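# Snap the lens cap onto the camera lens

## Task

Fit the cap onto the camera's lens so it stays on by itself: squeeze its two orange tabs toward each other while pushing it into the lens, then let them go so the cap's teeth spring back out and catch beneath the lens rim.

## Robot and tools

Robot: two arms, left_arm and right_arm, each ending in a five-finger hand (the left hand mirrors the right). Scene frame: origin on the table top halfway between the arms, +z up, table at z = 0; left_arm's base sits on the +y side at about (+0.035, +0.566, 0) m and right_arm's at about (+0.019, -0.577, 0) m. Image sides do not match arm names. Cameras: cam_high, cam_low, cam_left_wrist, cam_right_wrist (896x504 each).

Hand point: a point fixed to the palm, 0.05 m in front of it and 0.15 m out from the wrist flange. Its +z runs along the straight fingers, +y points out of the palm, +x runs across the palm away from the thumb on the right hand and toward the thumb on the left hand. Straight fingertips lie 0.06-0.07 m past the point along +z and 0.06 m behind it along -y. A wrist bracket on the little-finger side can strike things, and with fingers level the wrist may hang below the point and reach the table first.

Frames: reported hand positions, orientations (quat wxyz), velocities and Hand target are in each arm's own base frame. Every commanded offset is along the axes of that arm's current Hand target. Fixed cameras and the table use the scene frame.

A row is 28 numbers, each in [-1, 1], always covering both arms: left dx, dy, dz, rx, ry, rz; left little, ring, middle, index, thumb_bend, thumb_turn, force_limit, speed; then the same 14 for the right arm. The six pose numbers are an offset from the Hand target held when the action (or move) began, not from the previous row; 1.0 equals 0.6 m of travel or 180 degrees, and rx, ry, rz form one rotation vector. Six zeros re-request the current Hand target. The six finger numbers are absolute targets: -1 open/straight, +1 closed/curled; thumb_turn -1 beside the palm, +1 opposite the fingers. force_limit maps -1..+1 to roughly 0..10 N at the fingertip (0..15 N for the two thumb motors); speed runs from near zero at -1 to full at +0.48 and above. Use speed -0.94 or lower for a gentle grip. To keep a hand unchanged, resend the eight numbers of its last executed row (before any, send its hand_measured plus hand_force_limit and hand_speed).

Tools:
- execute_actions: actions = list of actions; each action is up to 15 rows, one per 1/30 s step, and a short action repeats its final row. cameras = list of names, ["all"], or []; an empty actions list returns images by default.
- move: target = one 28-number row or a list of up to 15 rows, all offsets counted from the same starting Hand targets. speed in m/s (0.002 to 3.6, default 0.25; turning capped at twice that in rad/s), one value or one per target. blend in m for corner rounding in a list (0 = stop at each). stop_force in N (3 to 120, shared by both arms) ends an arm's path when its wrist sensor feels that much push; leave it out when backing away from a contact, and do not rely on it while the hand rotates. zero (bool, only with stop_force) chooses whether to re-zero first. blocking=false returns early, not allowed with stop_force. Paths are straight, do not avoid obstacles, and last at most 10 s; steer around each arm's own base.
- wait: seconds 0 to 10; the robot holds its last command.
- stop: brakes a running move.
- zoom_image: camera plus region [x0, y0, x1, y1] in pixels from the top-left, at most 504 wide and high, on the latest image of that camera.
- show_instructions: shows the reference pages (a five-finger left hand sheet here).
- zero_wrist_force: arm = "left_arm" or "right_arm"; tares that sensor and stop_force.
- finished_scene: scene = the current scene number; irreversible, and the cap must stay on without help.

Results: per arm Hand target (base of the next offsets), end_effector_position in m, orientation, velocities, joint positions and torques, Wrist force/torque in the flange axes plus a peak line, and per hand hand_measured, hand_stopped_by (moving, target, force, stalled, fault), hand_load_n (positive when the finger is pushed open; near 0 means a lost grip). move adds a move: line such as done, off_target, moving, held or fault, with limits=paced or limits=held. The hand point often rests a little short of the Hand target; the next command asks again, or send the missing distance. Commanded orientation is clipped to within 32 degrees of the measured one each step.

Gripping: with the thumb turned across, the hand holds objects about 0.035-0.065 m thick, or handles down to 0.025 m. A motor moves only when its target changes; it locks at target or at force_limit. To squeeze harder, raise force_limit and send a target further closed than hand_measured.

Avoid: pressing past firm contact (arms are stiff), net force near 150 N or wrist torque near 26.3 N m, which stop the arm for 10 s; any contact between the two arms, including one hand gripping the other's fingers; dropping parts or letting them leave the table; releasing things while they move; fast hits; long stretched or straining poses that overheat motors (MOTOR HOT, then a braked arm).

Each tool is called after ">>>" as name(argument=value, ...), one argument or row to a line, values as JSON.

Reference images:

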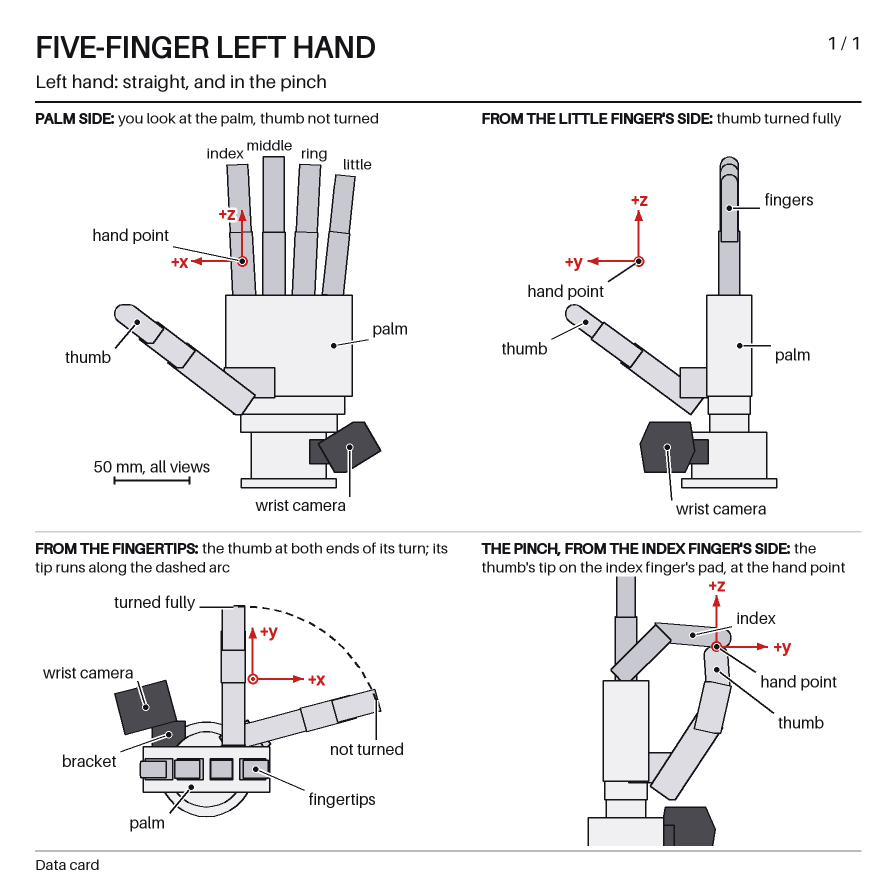

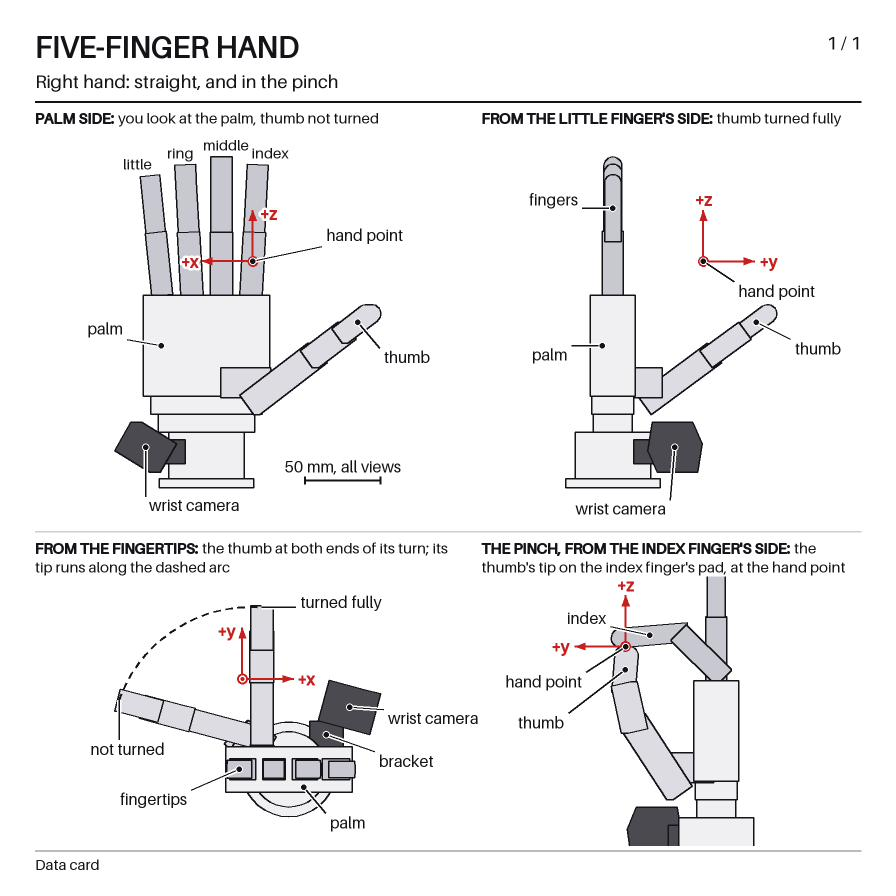

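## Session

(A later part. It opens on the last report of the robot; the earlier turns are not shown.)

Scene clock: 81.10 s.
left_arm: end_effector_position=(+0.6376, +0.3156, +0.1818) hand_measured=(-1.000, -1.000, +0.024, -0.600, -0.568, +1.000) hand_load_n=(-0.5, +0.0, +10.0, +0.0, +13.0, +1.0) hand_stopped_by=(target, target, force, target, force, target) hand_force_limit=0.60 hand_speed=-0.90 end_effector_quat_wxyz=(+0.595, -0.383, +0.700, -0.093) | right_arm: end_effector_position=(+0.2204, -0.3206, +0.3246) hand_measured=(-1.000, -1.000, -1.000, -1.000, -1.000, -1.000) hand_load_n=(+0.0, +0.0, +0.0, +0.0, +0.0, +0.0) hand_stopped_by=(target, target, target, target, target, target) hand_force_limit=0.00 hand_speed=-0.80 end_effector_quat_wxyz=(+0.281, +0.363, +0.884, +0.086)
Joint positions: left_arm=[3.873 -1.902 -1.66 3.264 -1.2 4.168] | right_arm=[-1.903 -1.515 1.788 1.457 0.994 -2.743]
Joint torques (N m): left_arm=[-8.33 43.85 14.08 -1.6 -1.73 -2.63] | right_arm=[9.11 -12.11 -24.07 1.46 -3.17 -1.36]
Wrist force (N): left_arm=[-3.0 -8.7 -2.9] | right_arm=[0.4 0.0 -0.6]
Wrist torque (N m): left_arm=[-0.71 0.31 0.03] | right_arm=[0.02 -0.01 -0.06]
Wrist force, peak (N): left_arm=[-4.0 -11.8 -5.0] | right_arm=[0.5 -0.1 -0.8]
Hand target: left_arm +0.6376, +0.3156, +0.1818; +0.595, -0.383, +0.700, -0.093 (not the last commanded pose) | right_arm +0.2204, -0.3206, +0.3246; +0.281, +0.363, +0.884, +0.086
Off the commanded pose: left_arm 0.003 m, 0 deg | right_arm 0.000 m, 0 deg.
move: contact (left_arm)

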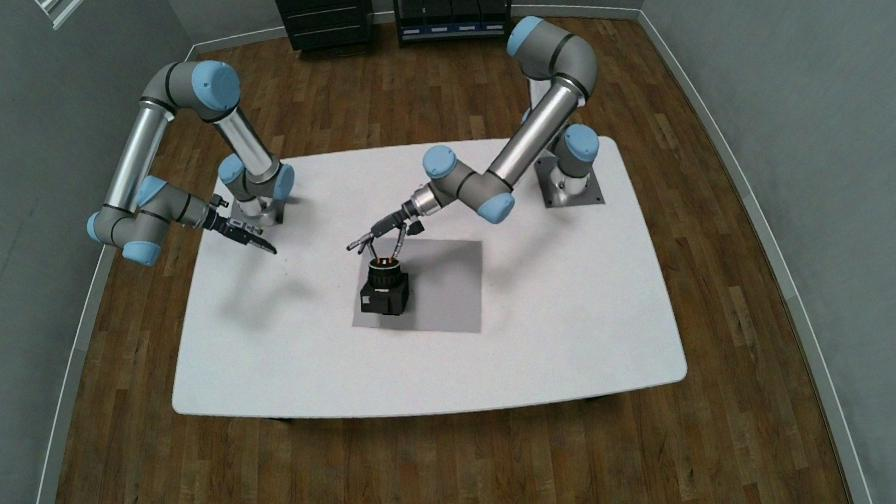

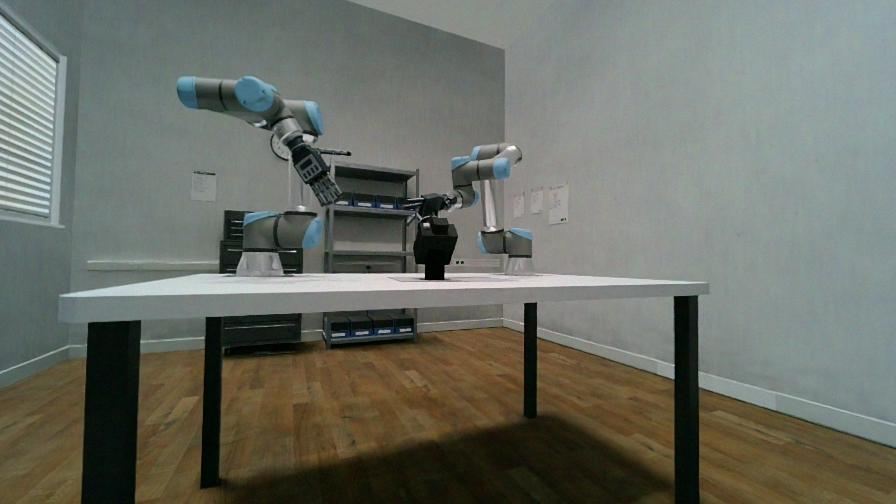

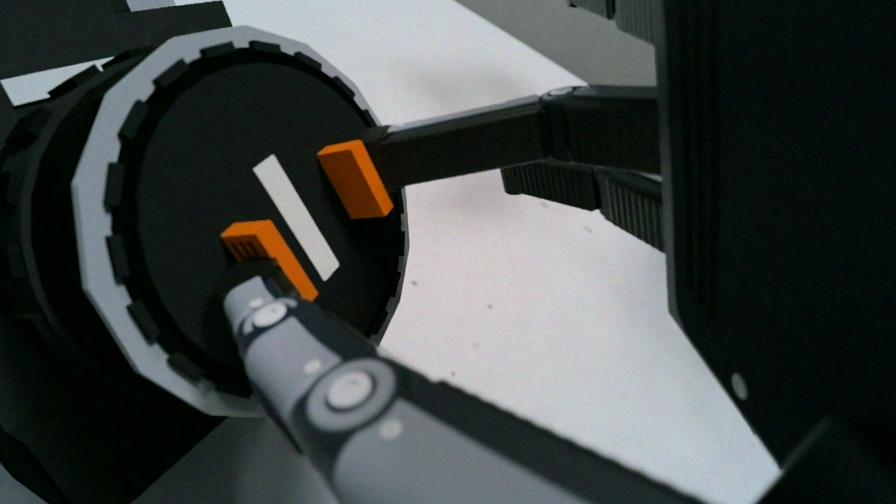

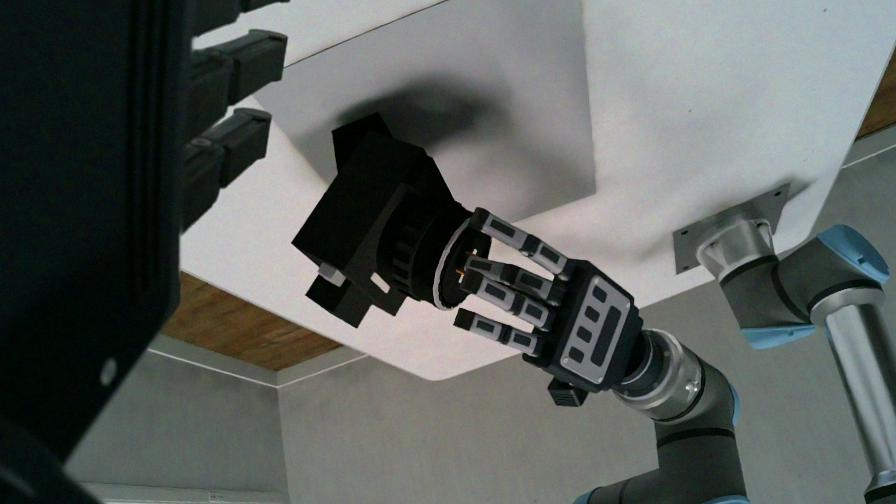

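>>> move(
  target=[0.0007,0.0043,0.0025,0,0,0,-1,-1,0.6,-0.6,-0.1,1,0.6,-0.9,0,0,0,0,0,0,-1,-1,-1,-1,-1,-1,0,-0.8],
  cameras=["all"],
  speed=0.006,
  stop_force=9,
)

>>> zoom_image(
  camera="cam_high",
  region=[355, 225, 415, 285],
)

>>> zoom_image(
  camera="cam_left_wrist",
  region=[40, 0, 440, 440],
)

>>> zoom_image(
  camera="cam_right_wrist",
  region=[425, 205, 525, 325],
)

Scene clock: 82.77 s.
left_arm: end_effector_position=(+0.6377, +0.3160, +0.1813) hand_measured=(-1.000, -1.000, +0.024, -0.600, -0.568, +1.000) hand_load_n=(+0.0, +0.0, +10.5, +0.0, +12.0, +0.0) hand_stopped_by=(target, target, force, target, force, target) hand_force_limit=0.60 hand_speed=-0.90 end_effector_quat_wxyz=(+0.595, -0.383, +0.700, -0.093) | right_arm: end_effector_position=(+0.2204, -0.3206, +0.3246) hand_measured=(-1.000, -1.000, -1.000, -1.000, -1.000, -1.000) hand_load_n=(+0.0, +0.0, +0.0, +0.0, +0.0, +0.0) hand_stopped_by=(target, target, target, target, target, target) hand_force_limit=0.00 hand_speed=-0.80 end_effector_quat_wxyz=(+0.281, +0.363, +0.884, +0.086)
Joint positions: left_arm=[3.873 -1.903 -1.66 3.265 -1.199 4.168] | right_arm=[-1.903 -1.515 1.788 1.457 0.994 -2.743]
Joint torques (N m): left_arm=[-6.74 40.12 15.95 -1.14 -1.96 -1.43] | right_arm=[8.64 -11.77 -23.88 1.53 -2.88 -1.51]
Wrist force (N): left_arm=[-3.8 -13.9 -8.2] | right_arm=[0.2 0.1 -0.6]
Wrist torque (N m): left_arm=[-1.03 0.21 0.14] | right_arm=[0.03 0.01 -0.06]
Wrist force, peak (N): left_arm=[-4.7 -17.5 -13.0] | right_arm=[0.2 0.0 -0.8]
Hand target: left_arm +0.6377, +0.3160, +0.1813; +0.595, -0.383, +0.700, -0.093 (not the last commanded pose) | right_arm +0.2204, -0.3206, +0.3246; +0.281, +0.363, +0.884, +0.086
Off the commanded pose: left_arm 0.002 m, 0 deg | right_arm 0.000 m, 0 deg.
move: contact (left_arm)

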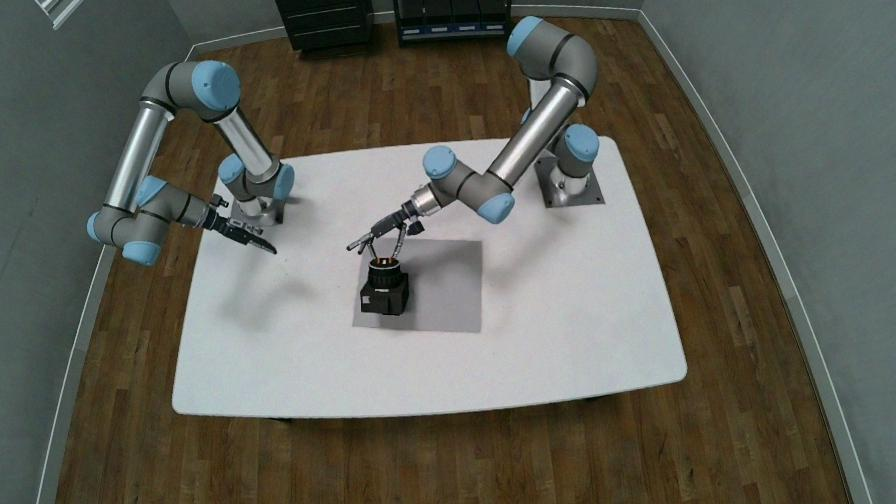

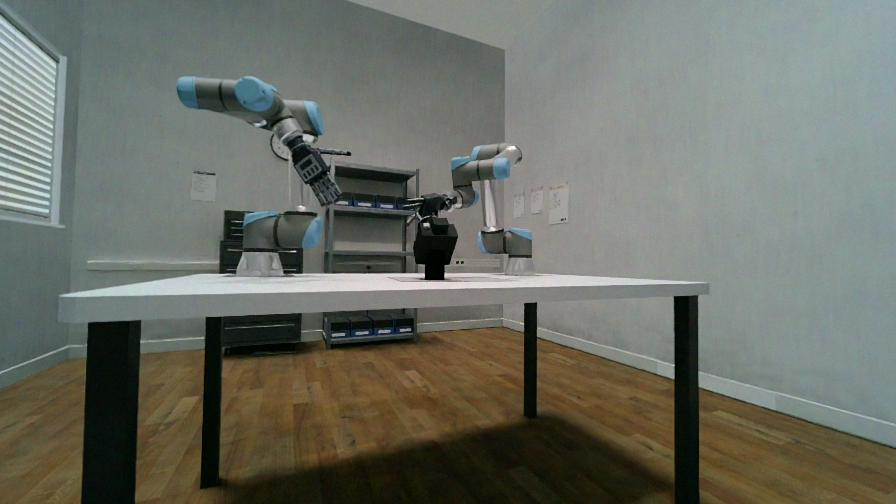

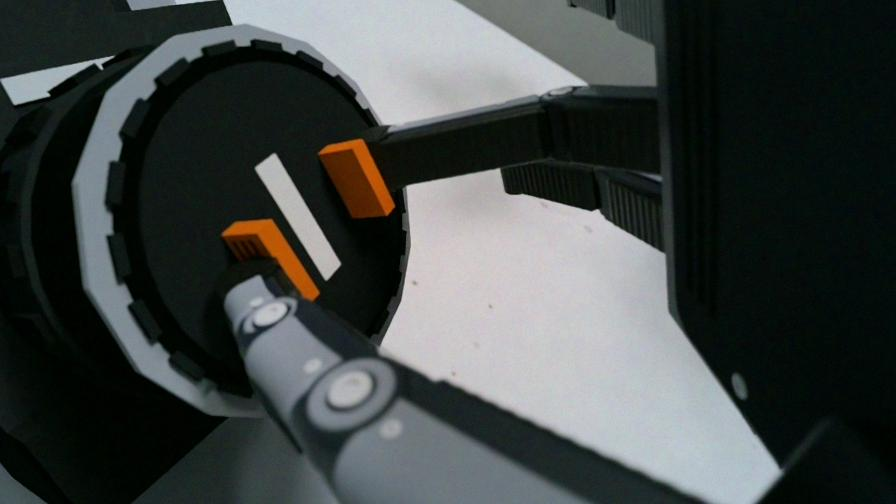

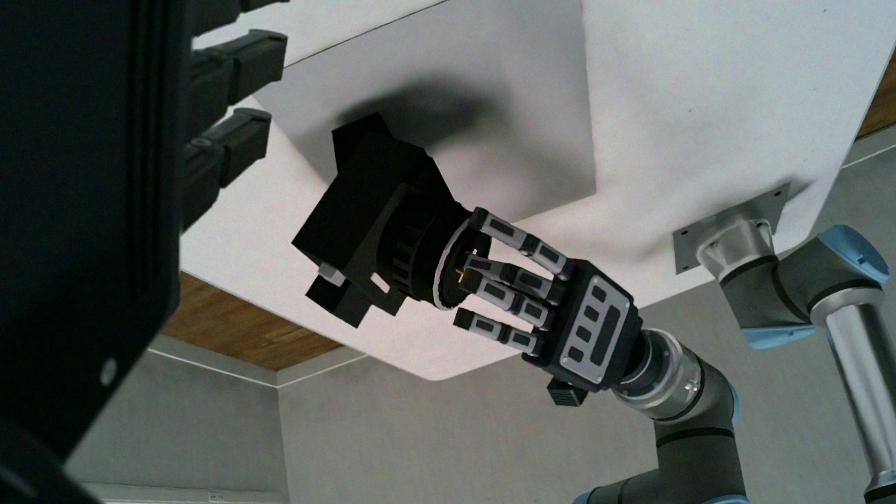

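Scaled by 8.400 from the camera's 896x504 image, which has a finer 1280x720 frame.

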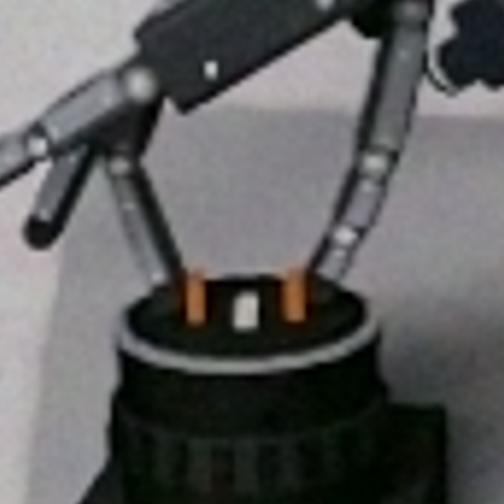

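Scaled by 1.145 from the camera's 896x504 image, which has a finer 1280x720 frame.

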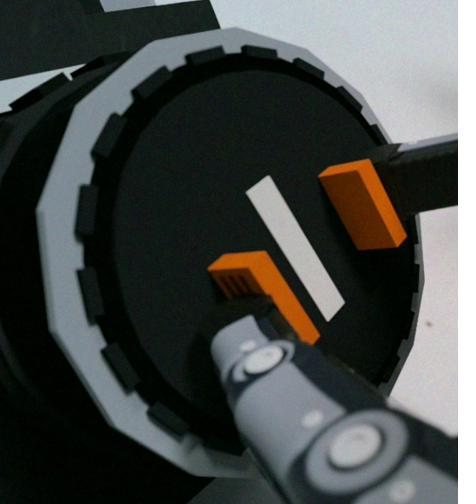

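Scaled by 4.200 from the camera's 896x504 image, which has a finer 1280x720 frame.

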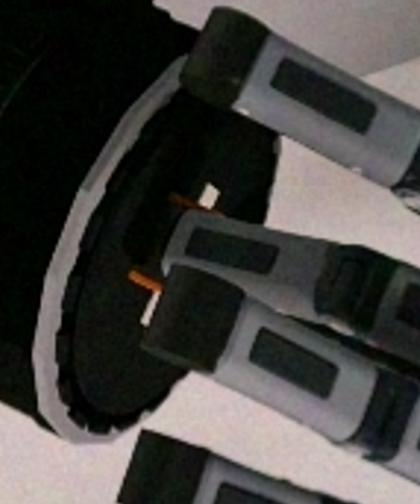

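>>> move(
  target=[
    [-0.0002,-0.0011,-0.0007,0,0,0,-1,-1,0.6,-0.6,-0.1,1,0.6,-0.9,0,0,0,0,0,0,-1,-1,-1,-1,-1,-1,0,-0.8],
    [-0.0002,-0.0011,-0.0007,0,0,0,-1,-1,-0.16,-0.6,-0.7,1,0.6,-0.8,0,0,0,0,0,0,-1,-1,-1,-1,-1,-1,0,-0.8],
  ],
  cameras=["all"],
  speed=0.01,
)

>>> zoom_image(
  camera="cam_high",
  region=[355, 225, 415, 285],
)

>>> zoom_image(
  camera="cam_left_wrist",
  region=[40, 0, 440, 440],
)

>>> zoom_image(
  camera="cam_right_wrist",
  region=[425, 205, 525, 325],
)

Scene clock: 84.53 s.
left_arm: end_effector_position=(+0.6376, +0.3154, +0.1819) hand_measured=(-1.000, -1.000, -0.160, -0.600, -0.700, +1.000) hand_load_n=(+0.0, +0.0, +0.0, +0.0, +0.0, +0.0) hand_stopped_by=(target, target, target, target, target, target) hand_force_limit=0.60 hand_speed=-0.80 end_effector_quat_wxyz=(+0.595, -0.383, +0.700, -0.093) | right_arm: end_effector_position=(+0.2204, -0.3206, +0.3246) hand_measured=(-1.000, -1.000, -1.000, -1.000, -1.000, -1.000) hand_load_n=(+0.0, +0.0, +0.0, +0.0, +0.0, +0.0) hand_stopped_by=(target, target, target, target, target, target) hand_force_limit=0.00 hand_speed=-0.80 end_effector_quat_wxyz=(+0.281, +0.363, +0.884, +0.086)
Joint positions: left_arm=[3.873 -1.902 -1.66 3.264 -1.2 4.167] | right_arm=[-1.903 -1.515 1.788 1.457 0.994 -2.743]
Joint torques (N m): left_arm=[-7.23 41.6 13.25 0.17 0.38 -2.37] | right_arm=[8.64 -12.5 -23.62 1.51 -2.9 -1.24]
Wrist force (N): left_arm=[-2.5 -2.5 2.7] | right_arm=[0.2 -0.1 -0.4]
Wrist torque (N m): left_arm=[-0.49 0.46 -0.12] | right_arm=[-0.01 0.01 -0.07]
Wrist force, peak (N): left_arm=[-3.8 -14.2 -8.3] | right_arm=[0.4 0.0 -0.8]
Hand target: left_arm +0.6376, +0.3154, +0.1819; +0.595, -0.383, +0.700, -0.093 | right_arm +0.2204, -0.3206, +0.3246; +0.281, +0.363, +0.884, +0.086
Off the commanded pose: left_arm 0.000 m, 0 deg | right_arm 0.000 m, 0 deg.
move: done

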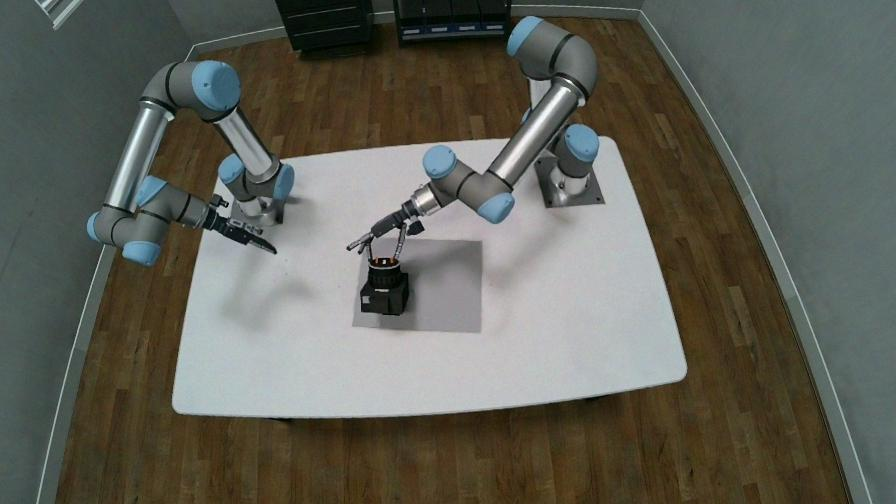

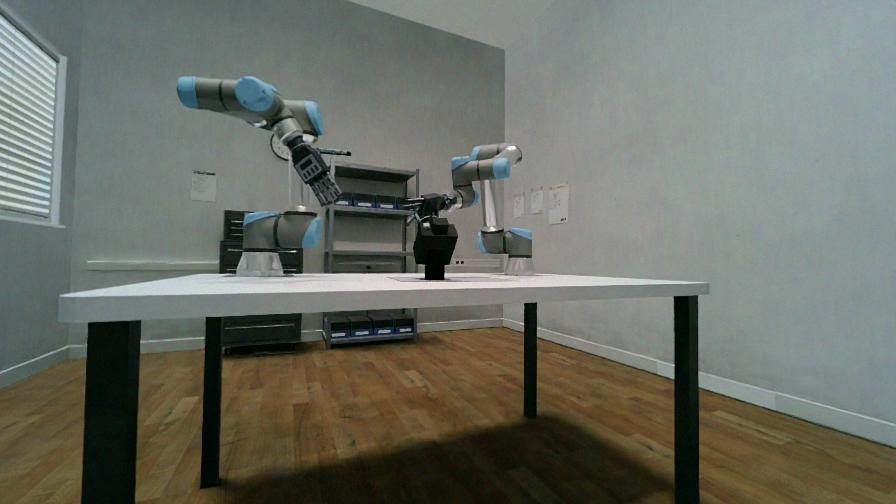

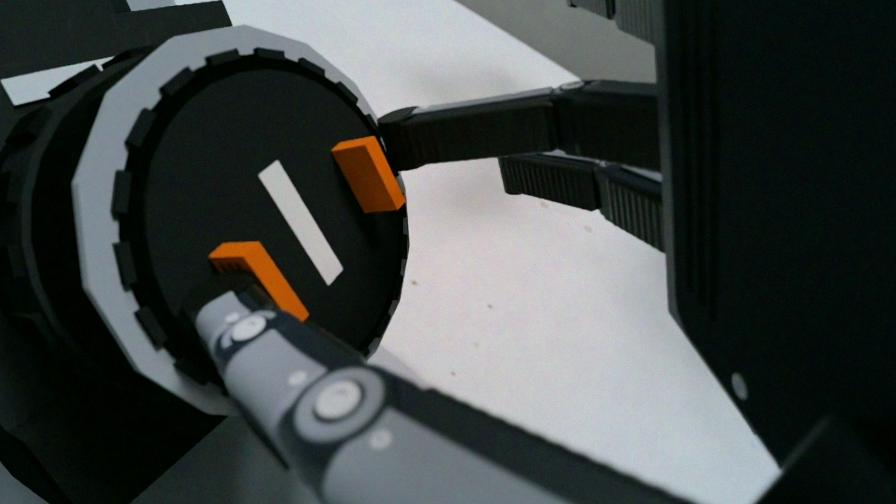

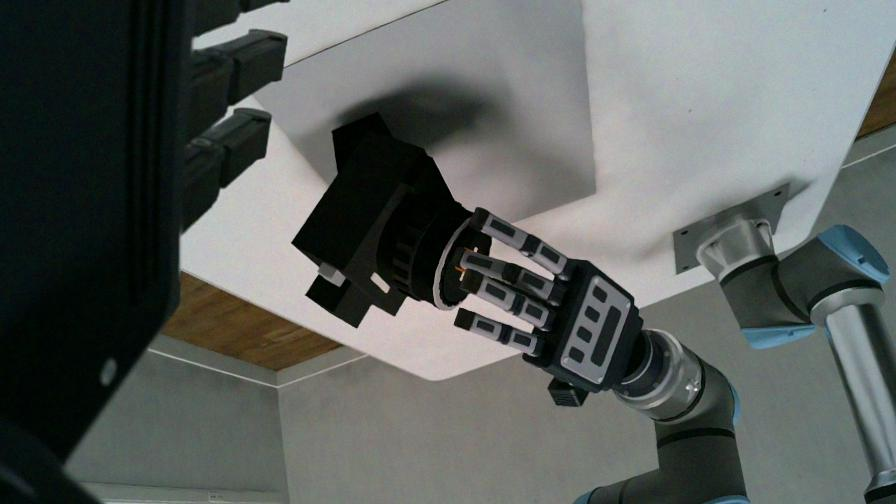

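Scaled by 8.400 from the camera's 896x504 image, which has a finer 1280x720 frame.

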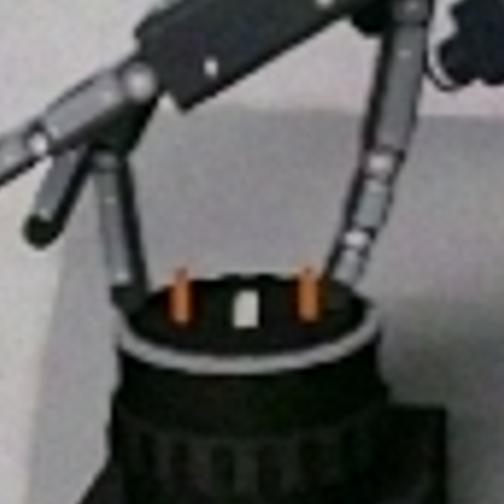

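Scaled by 1.145 from the camera's 896x504 image, which has a finer 1280x720 frame.

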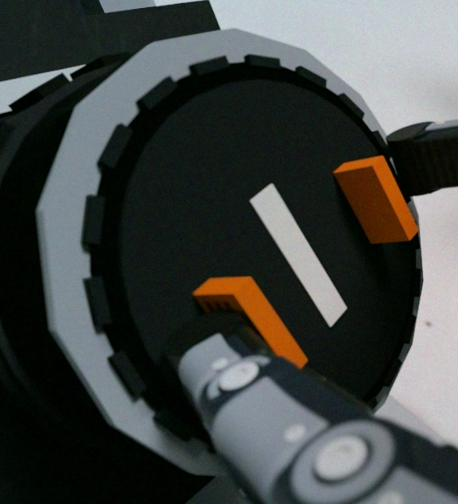

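Scaled by 4.200 from the camera's 896x504 image, which has a finer 1280x720 frame.

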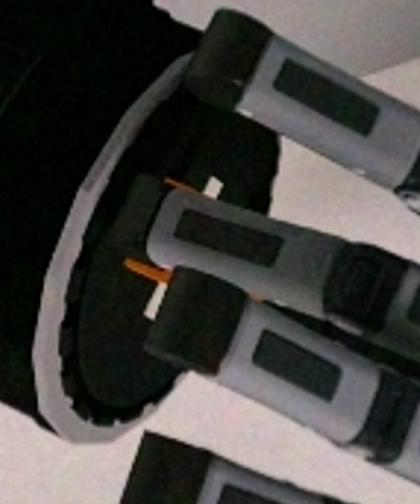

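>>> move(
  target=[-0.0058,-0.0358,-0.0205,0,0,0,-1,-1,-0.16,-0.6,-0.7,1,0.6,-0.8,0,0,0,0,0,0,-1,-1,-1,-1,-1,-1,0,-0.8],
  cameras=["all"],
  speed=0.03,
)

>>> zoom_image(
  camera="cam_high",
  region=[355, 225, 415, 285],
)

>>> zoom_image(
  camera="cam_left_wrist",
  region=[40, 0, 440, 440],
)

>>> zoom_image(
  camera="cam_right_wrist",
  region=[425, 205, 525, 325],
)

Scene clock: 85.97 s.
left_arm: end_effector_position=(+0.6356, +0.2987, +0.2006) hand_measured=(-1.000, -1.000, -0.160, -0.600, -0.700, +1.000) hand_load_n=(+0.0, +0.0, +0.0, +0.0, +0.0, +0.0) hand_stopped_by=(target, target, target, target, target, target) hand_force_limit=0.60 hand_speed=-0.80 end_effector_quat_wxyz=(+0.595, -0.383, +0.700, -0.093) | right_arm: end_effector_position=(+0.2204, -0.3206, +0.3246) hand_measured=(-1.000, -1.000, -1.000, -1.000, -1.000, -1.000) hand_load_n=(+0.0, +0.0, +0.0, +0.0, +0.0, +0.0) hand_stopped_by=(target, target, target, target, target, target) hand_force_limit=0.00 hand_speed=-0.80 end_effector_quat_wxyz=(+0.281, +0.363, +0.884, +0.086)
Joint positions: left_arm=[3.848 -1.864 -1.66 3.228 -1.223 4.16] | right_arm=[-1.903 -1.515 1.788 1.457 0.994 -2.743]
Joint torques (N m): left_arm=[7.76 21.95 25.56 3.24 1.12 -1.5] | right_arm=[8.73 -12.94 -22.98 1.56 -3.06 -1.32]
Wrist force (N): left_arm=[-2.3 -2.5 2.5] | right_arm=[0.5 -0.4 -0.5]
Wrist torque (N m): left_arm=[-0.45 0.40 -0.02] | right_arm=[-0.04 -0.02 -0.06]
Wrist force, peak (N): left_arm=[-2.6 -2.7 2.7] | right_arm=[0.5 -0.3 -0.8]
Hand target: left_arm +0.6356, +0.2989, +0.2005; +0.595, -0.383, +0.700, -0.093 | right_arm +0.2204, -0.3206, +0.3246; +0.281, +0.363, +0.884, +0.086
Off the commanded pose: left_arm 0.000 m, 0 deg | right_arm 0.000 m, 0 deg.
move: done

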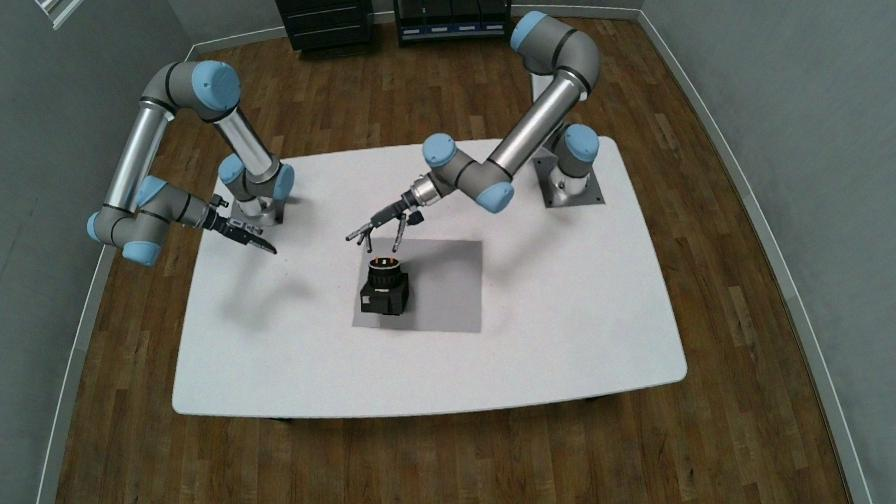

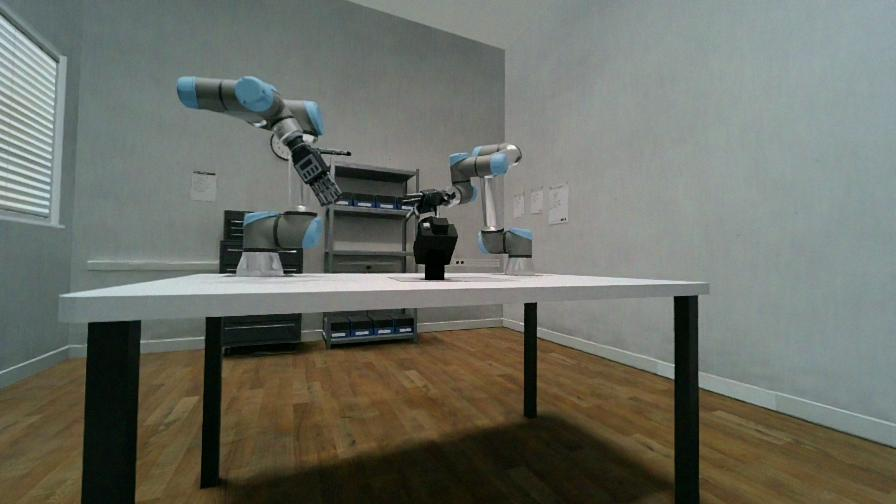

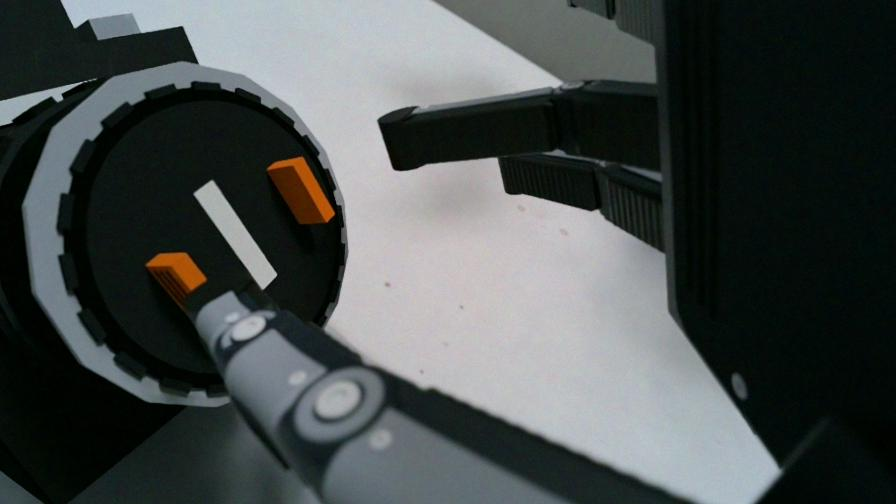

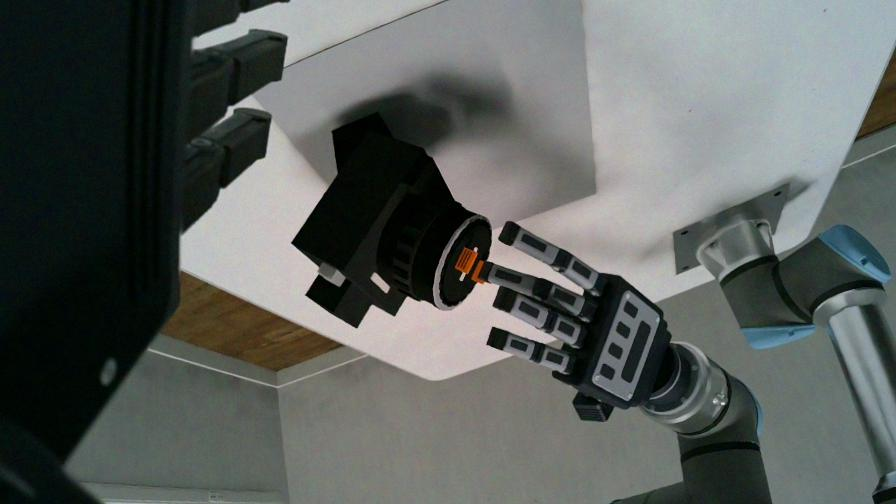

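Scaled by 8.400 from the camera's 896x504 image, which has a finer 1280x720 frame.

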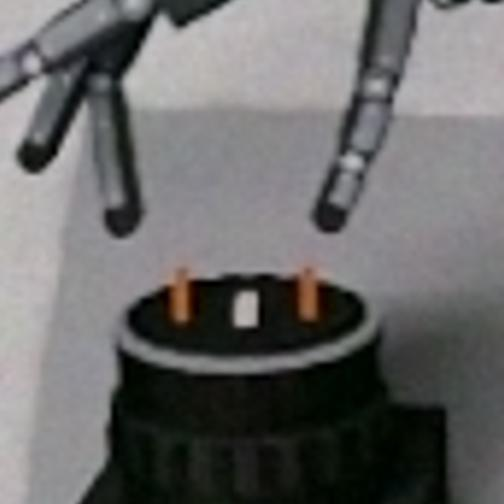

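Scaled by 1.145 from the camera's 896x504 image, which has a finer 1280x720 frame.

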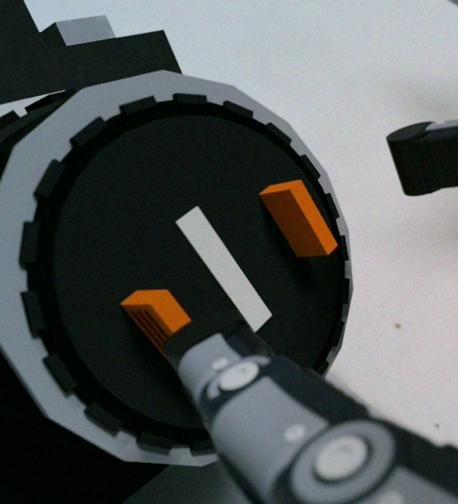

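Scaled by 4.200 from the camera's 896x504 image, which has a finer 1280x720 frame.

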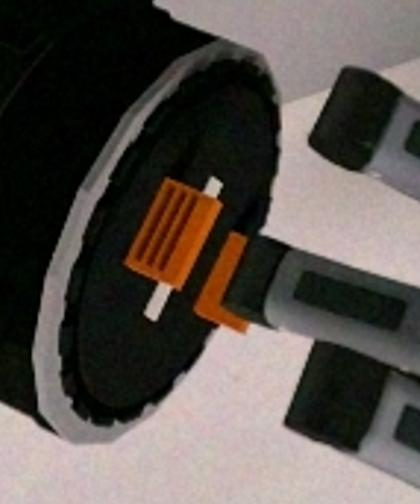

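>>> move(
  target=[-0.014,-0.086,-0.049,0,0,0,-1,-1,-0.44,-0.6,-0.9,1,0.6,-0.8,0,0,0,0,0,0,-1,-1,-1,-1,-1,-1,0,-0.8],
  cameras=["all"],
  speed=0.08,
)

>>> zoom_image(
  camera="cam_high",
  region=[362, 250, 410, 292],
)

>>> zoom_image(
  camera="cam_left_wrist",
  region=[0, 0, 400, 440],
)

>>> zoom_image(
  camera="cam_right_wrist",
  region=[425, 205, 525, 325],
)

Scene clock: 87.37 s.
left_arm: end_effector_position=(+0.6310, +0.2591, +0.2454) hand_measured=(-1.000, -1.000, -0.440, -0.600, -0.900, +1.000) hand_load_n=(+0.0, +0.0, +0.0, +0.0, +0.0, +0.0) hand_stopped_by=(target, target, target, target, target, target) hand_force_limit=0.60 hand_speed=-0.80 end_effector_quat_wxyz=(+0.595, -0.383, +0.700, -0.093) | right_arm: end_effector_position=(+0.2204, -0.3206, +0.3246) hand_measured=(-1.000, -1.000, -1.000, -1.000, -1.000, -1.000) hand_load_n=(+0.0, +0.0, +0.0, +0.0, +0.0, +0.0) hand_stopped_by=(target, target, target, target, target, target) hand_force_limit=0.00 hand_speed=-0.80 end_effector_quat_wxyz=(+0.281, +0.363, +0.884, +0.086)
Joint positions: left_arm=[3.786 -1.783 -1.642 3.136 -1.283 4.141] | right_arm=[-1.903 -1.515 1.788 1.457 0.994 -2.743]
Joint torques (N m): left_arm=[9.85 18.34 9.15 4.01 1.6 2.27] | right_arm=[9.11 -12.07 -22.95 1.42 -3.12 -1.42]
Wrist force (N): left_arm=[-2.4 -2.3 2.8] | right_arm=[0.2 0.0 -0.7]
Wrist torque (N m): left_arm=[-0.44 0.43 -0.01] | right_arm=[0.03 0.02 -0.06]
Wrist force, peak (N): left_arm=[-2.6 -2.7 2.9] | right_arm=[0.4 -0.2 -1.0]
Hand target: left_arm +0.6309, +0.2592, +0.2452; +0.595, -0.383, +0.700, -0.093 | right_arm +0.2204, -0.3206, +0.3246; +0.281, +0.363, +0.884, +0.086
Off the commanded pose: left_arm 0.000 m, 0 deg | right_arm 0.000 m, 0 deg.
move: done

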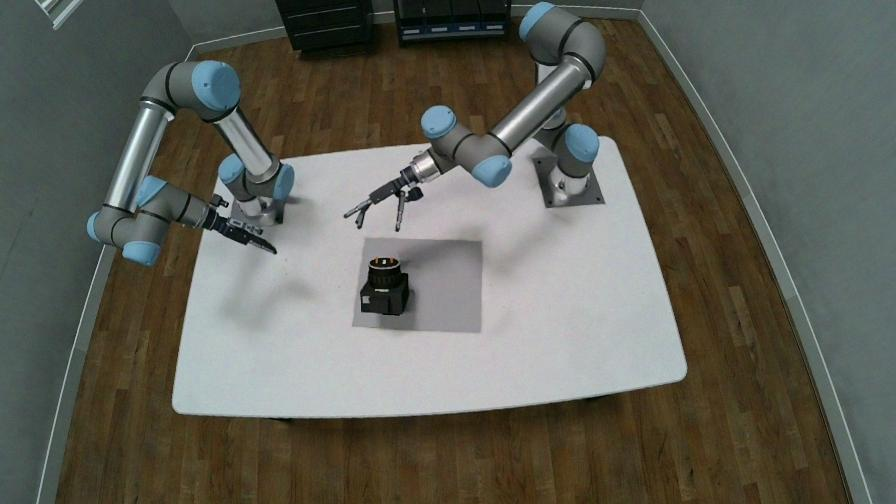

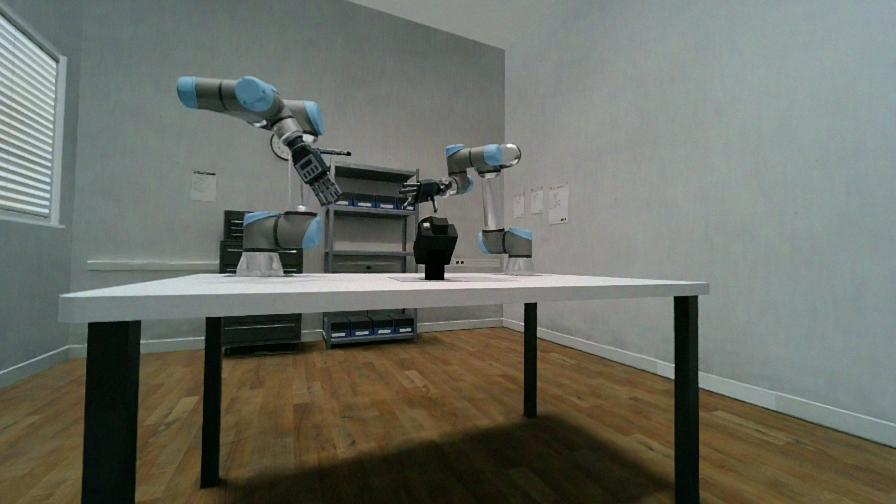

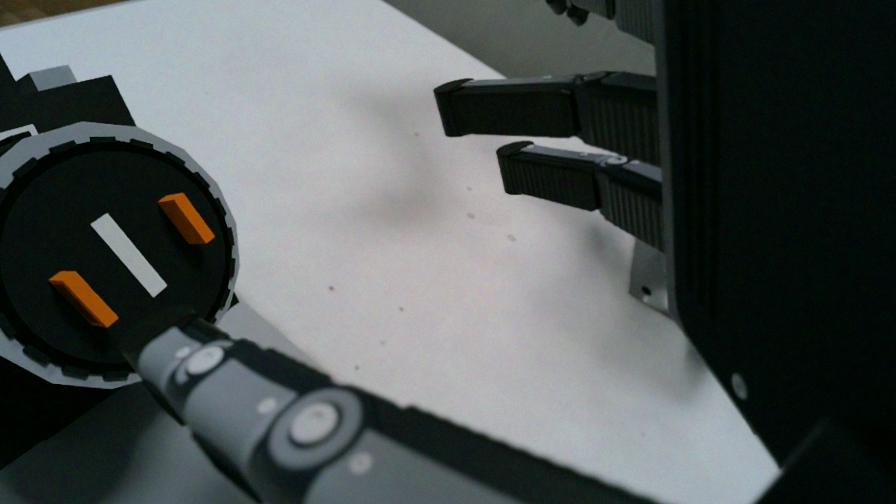

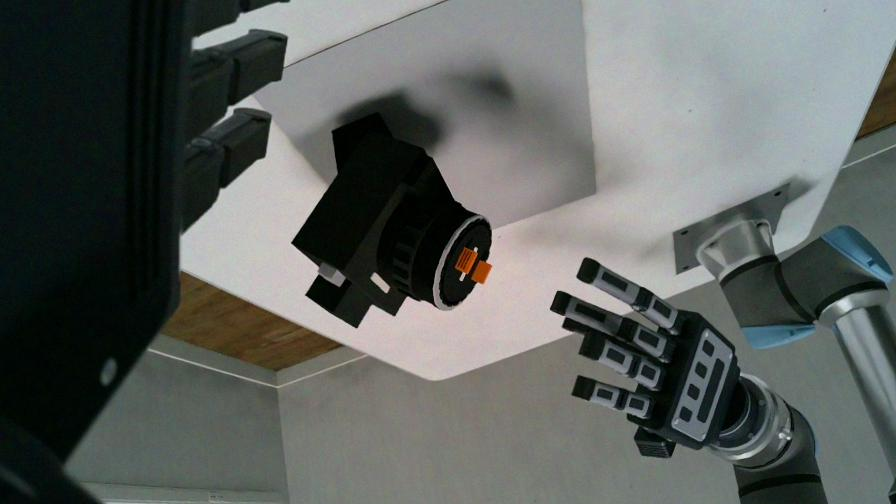

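Scaled by 10.500 from the camera's 896x504 image, which has a finer 1280x720 frame.

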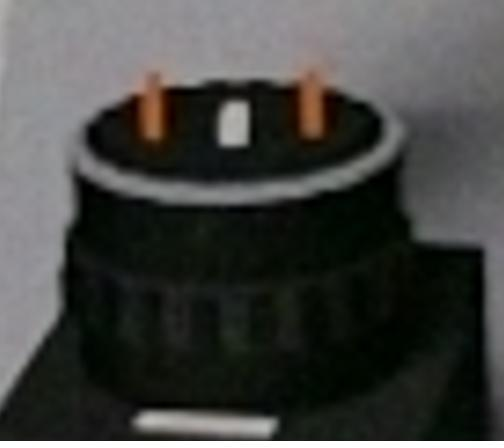

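Scaled by 1.145 from the camera's 896x504 image, which has a finer 1280x720 frame.

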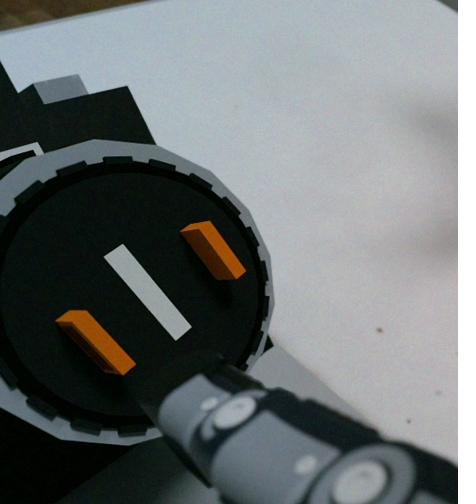

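Scaled by 4.200 from the camera's 896x504 image, which has a finer 1280x720 frame.

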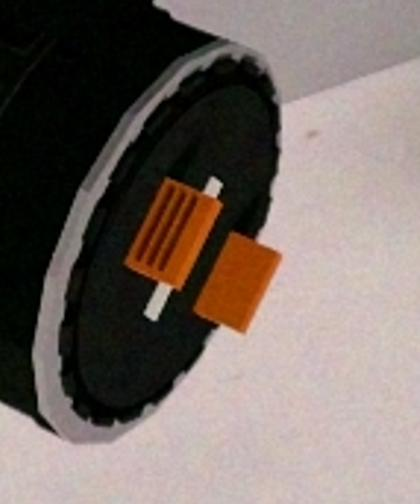

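>>> finished_scene(
  scene=1,
)

The scene is finished: the task was done.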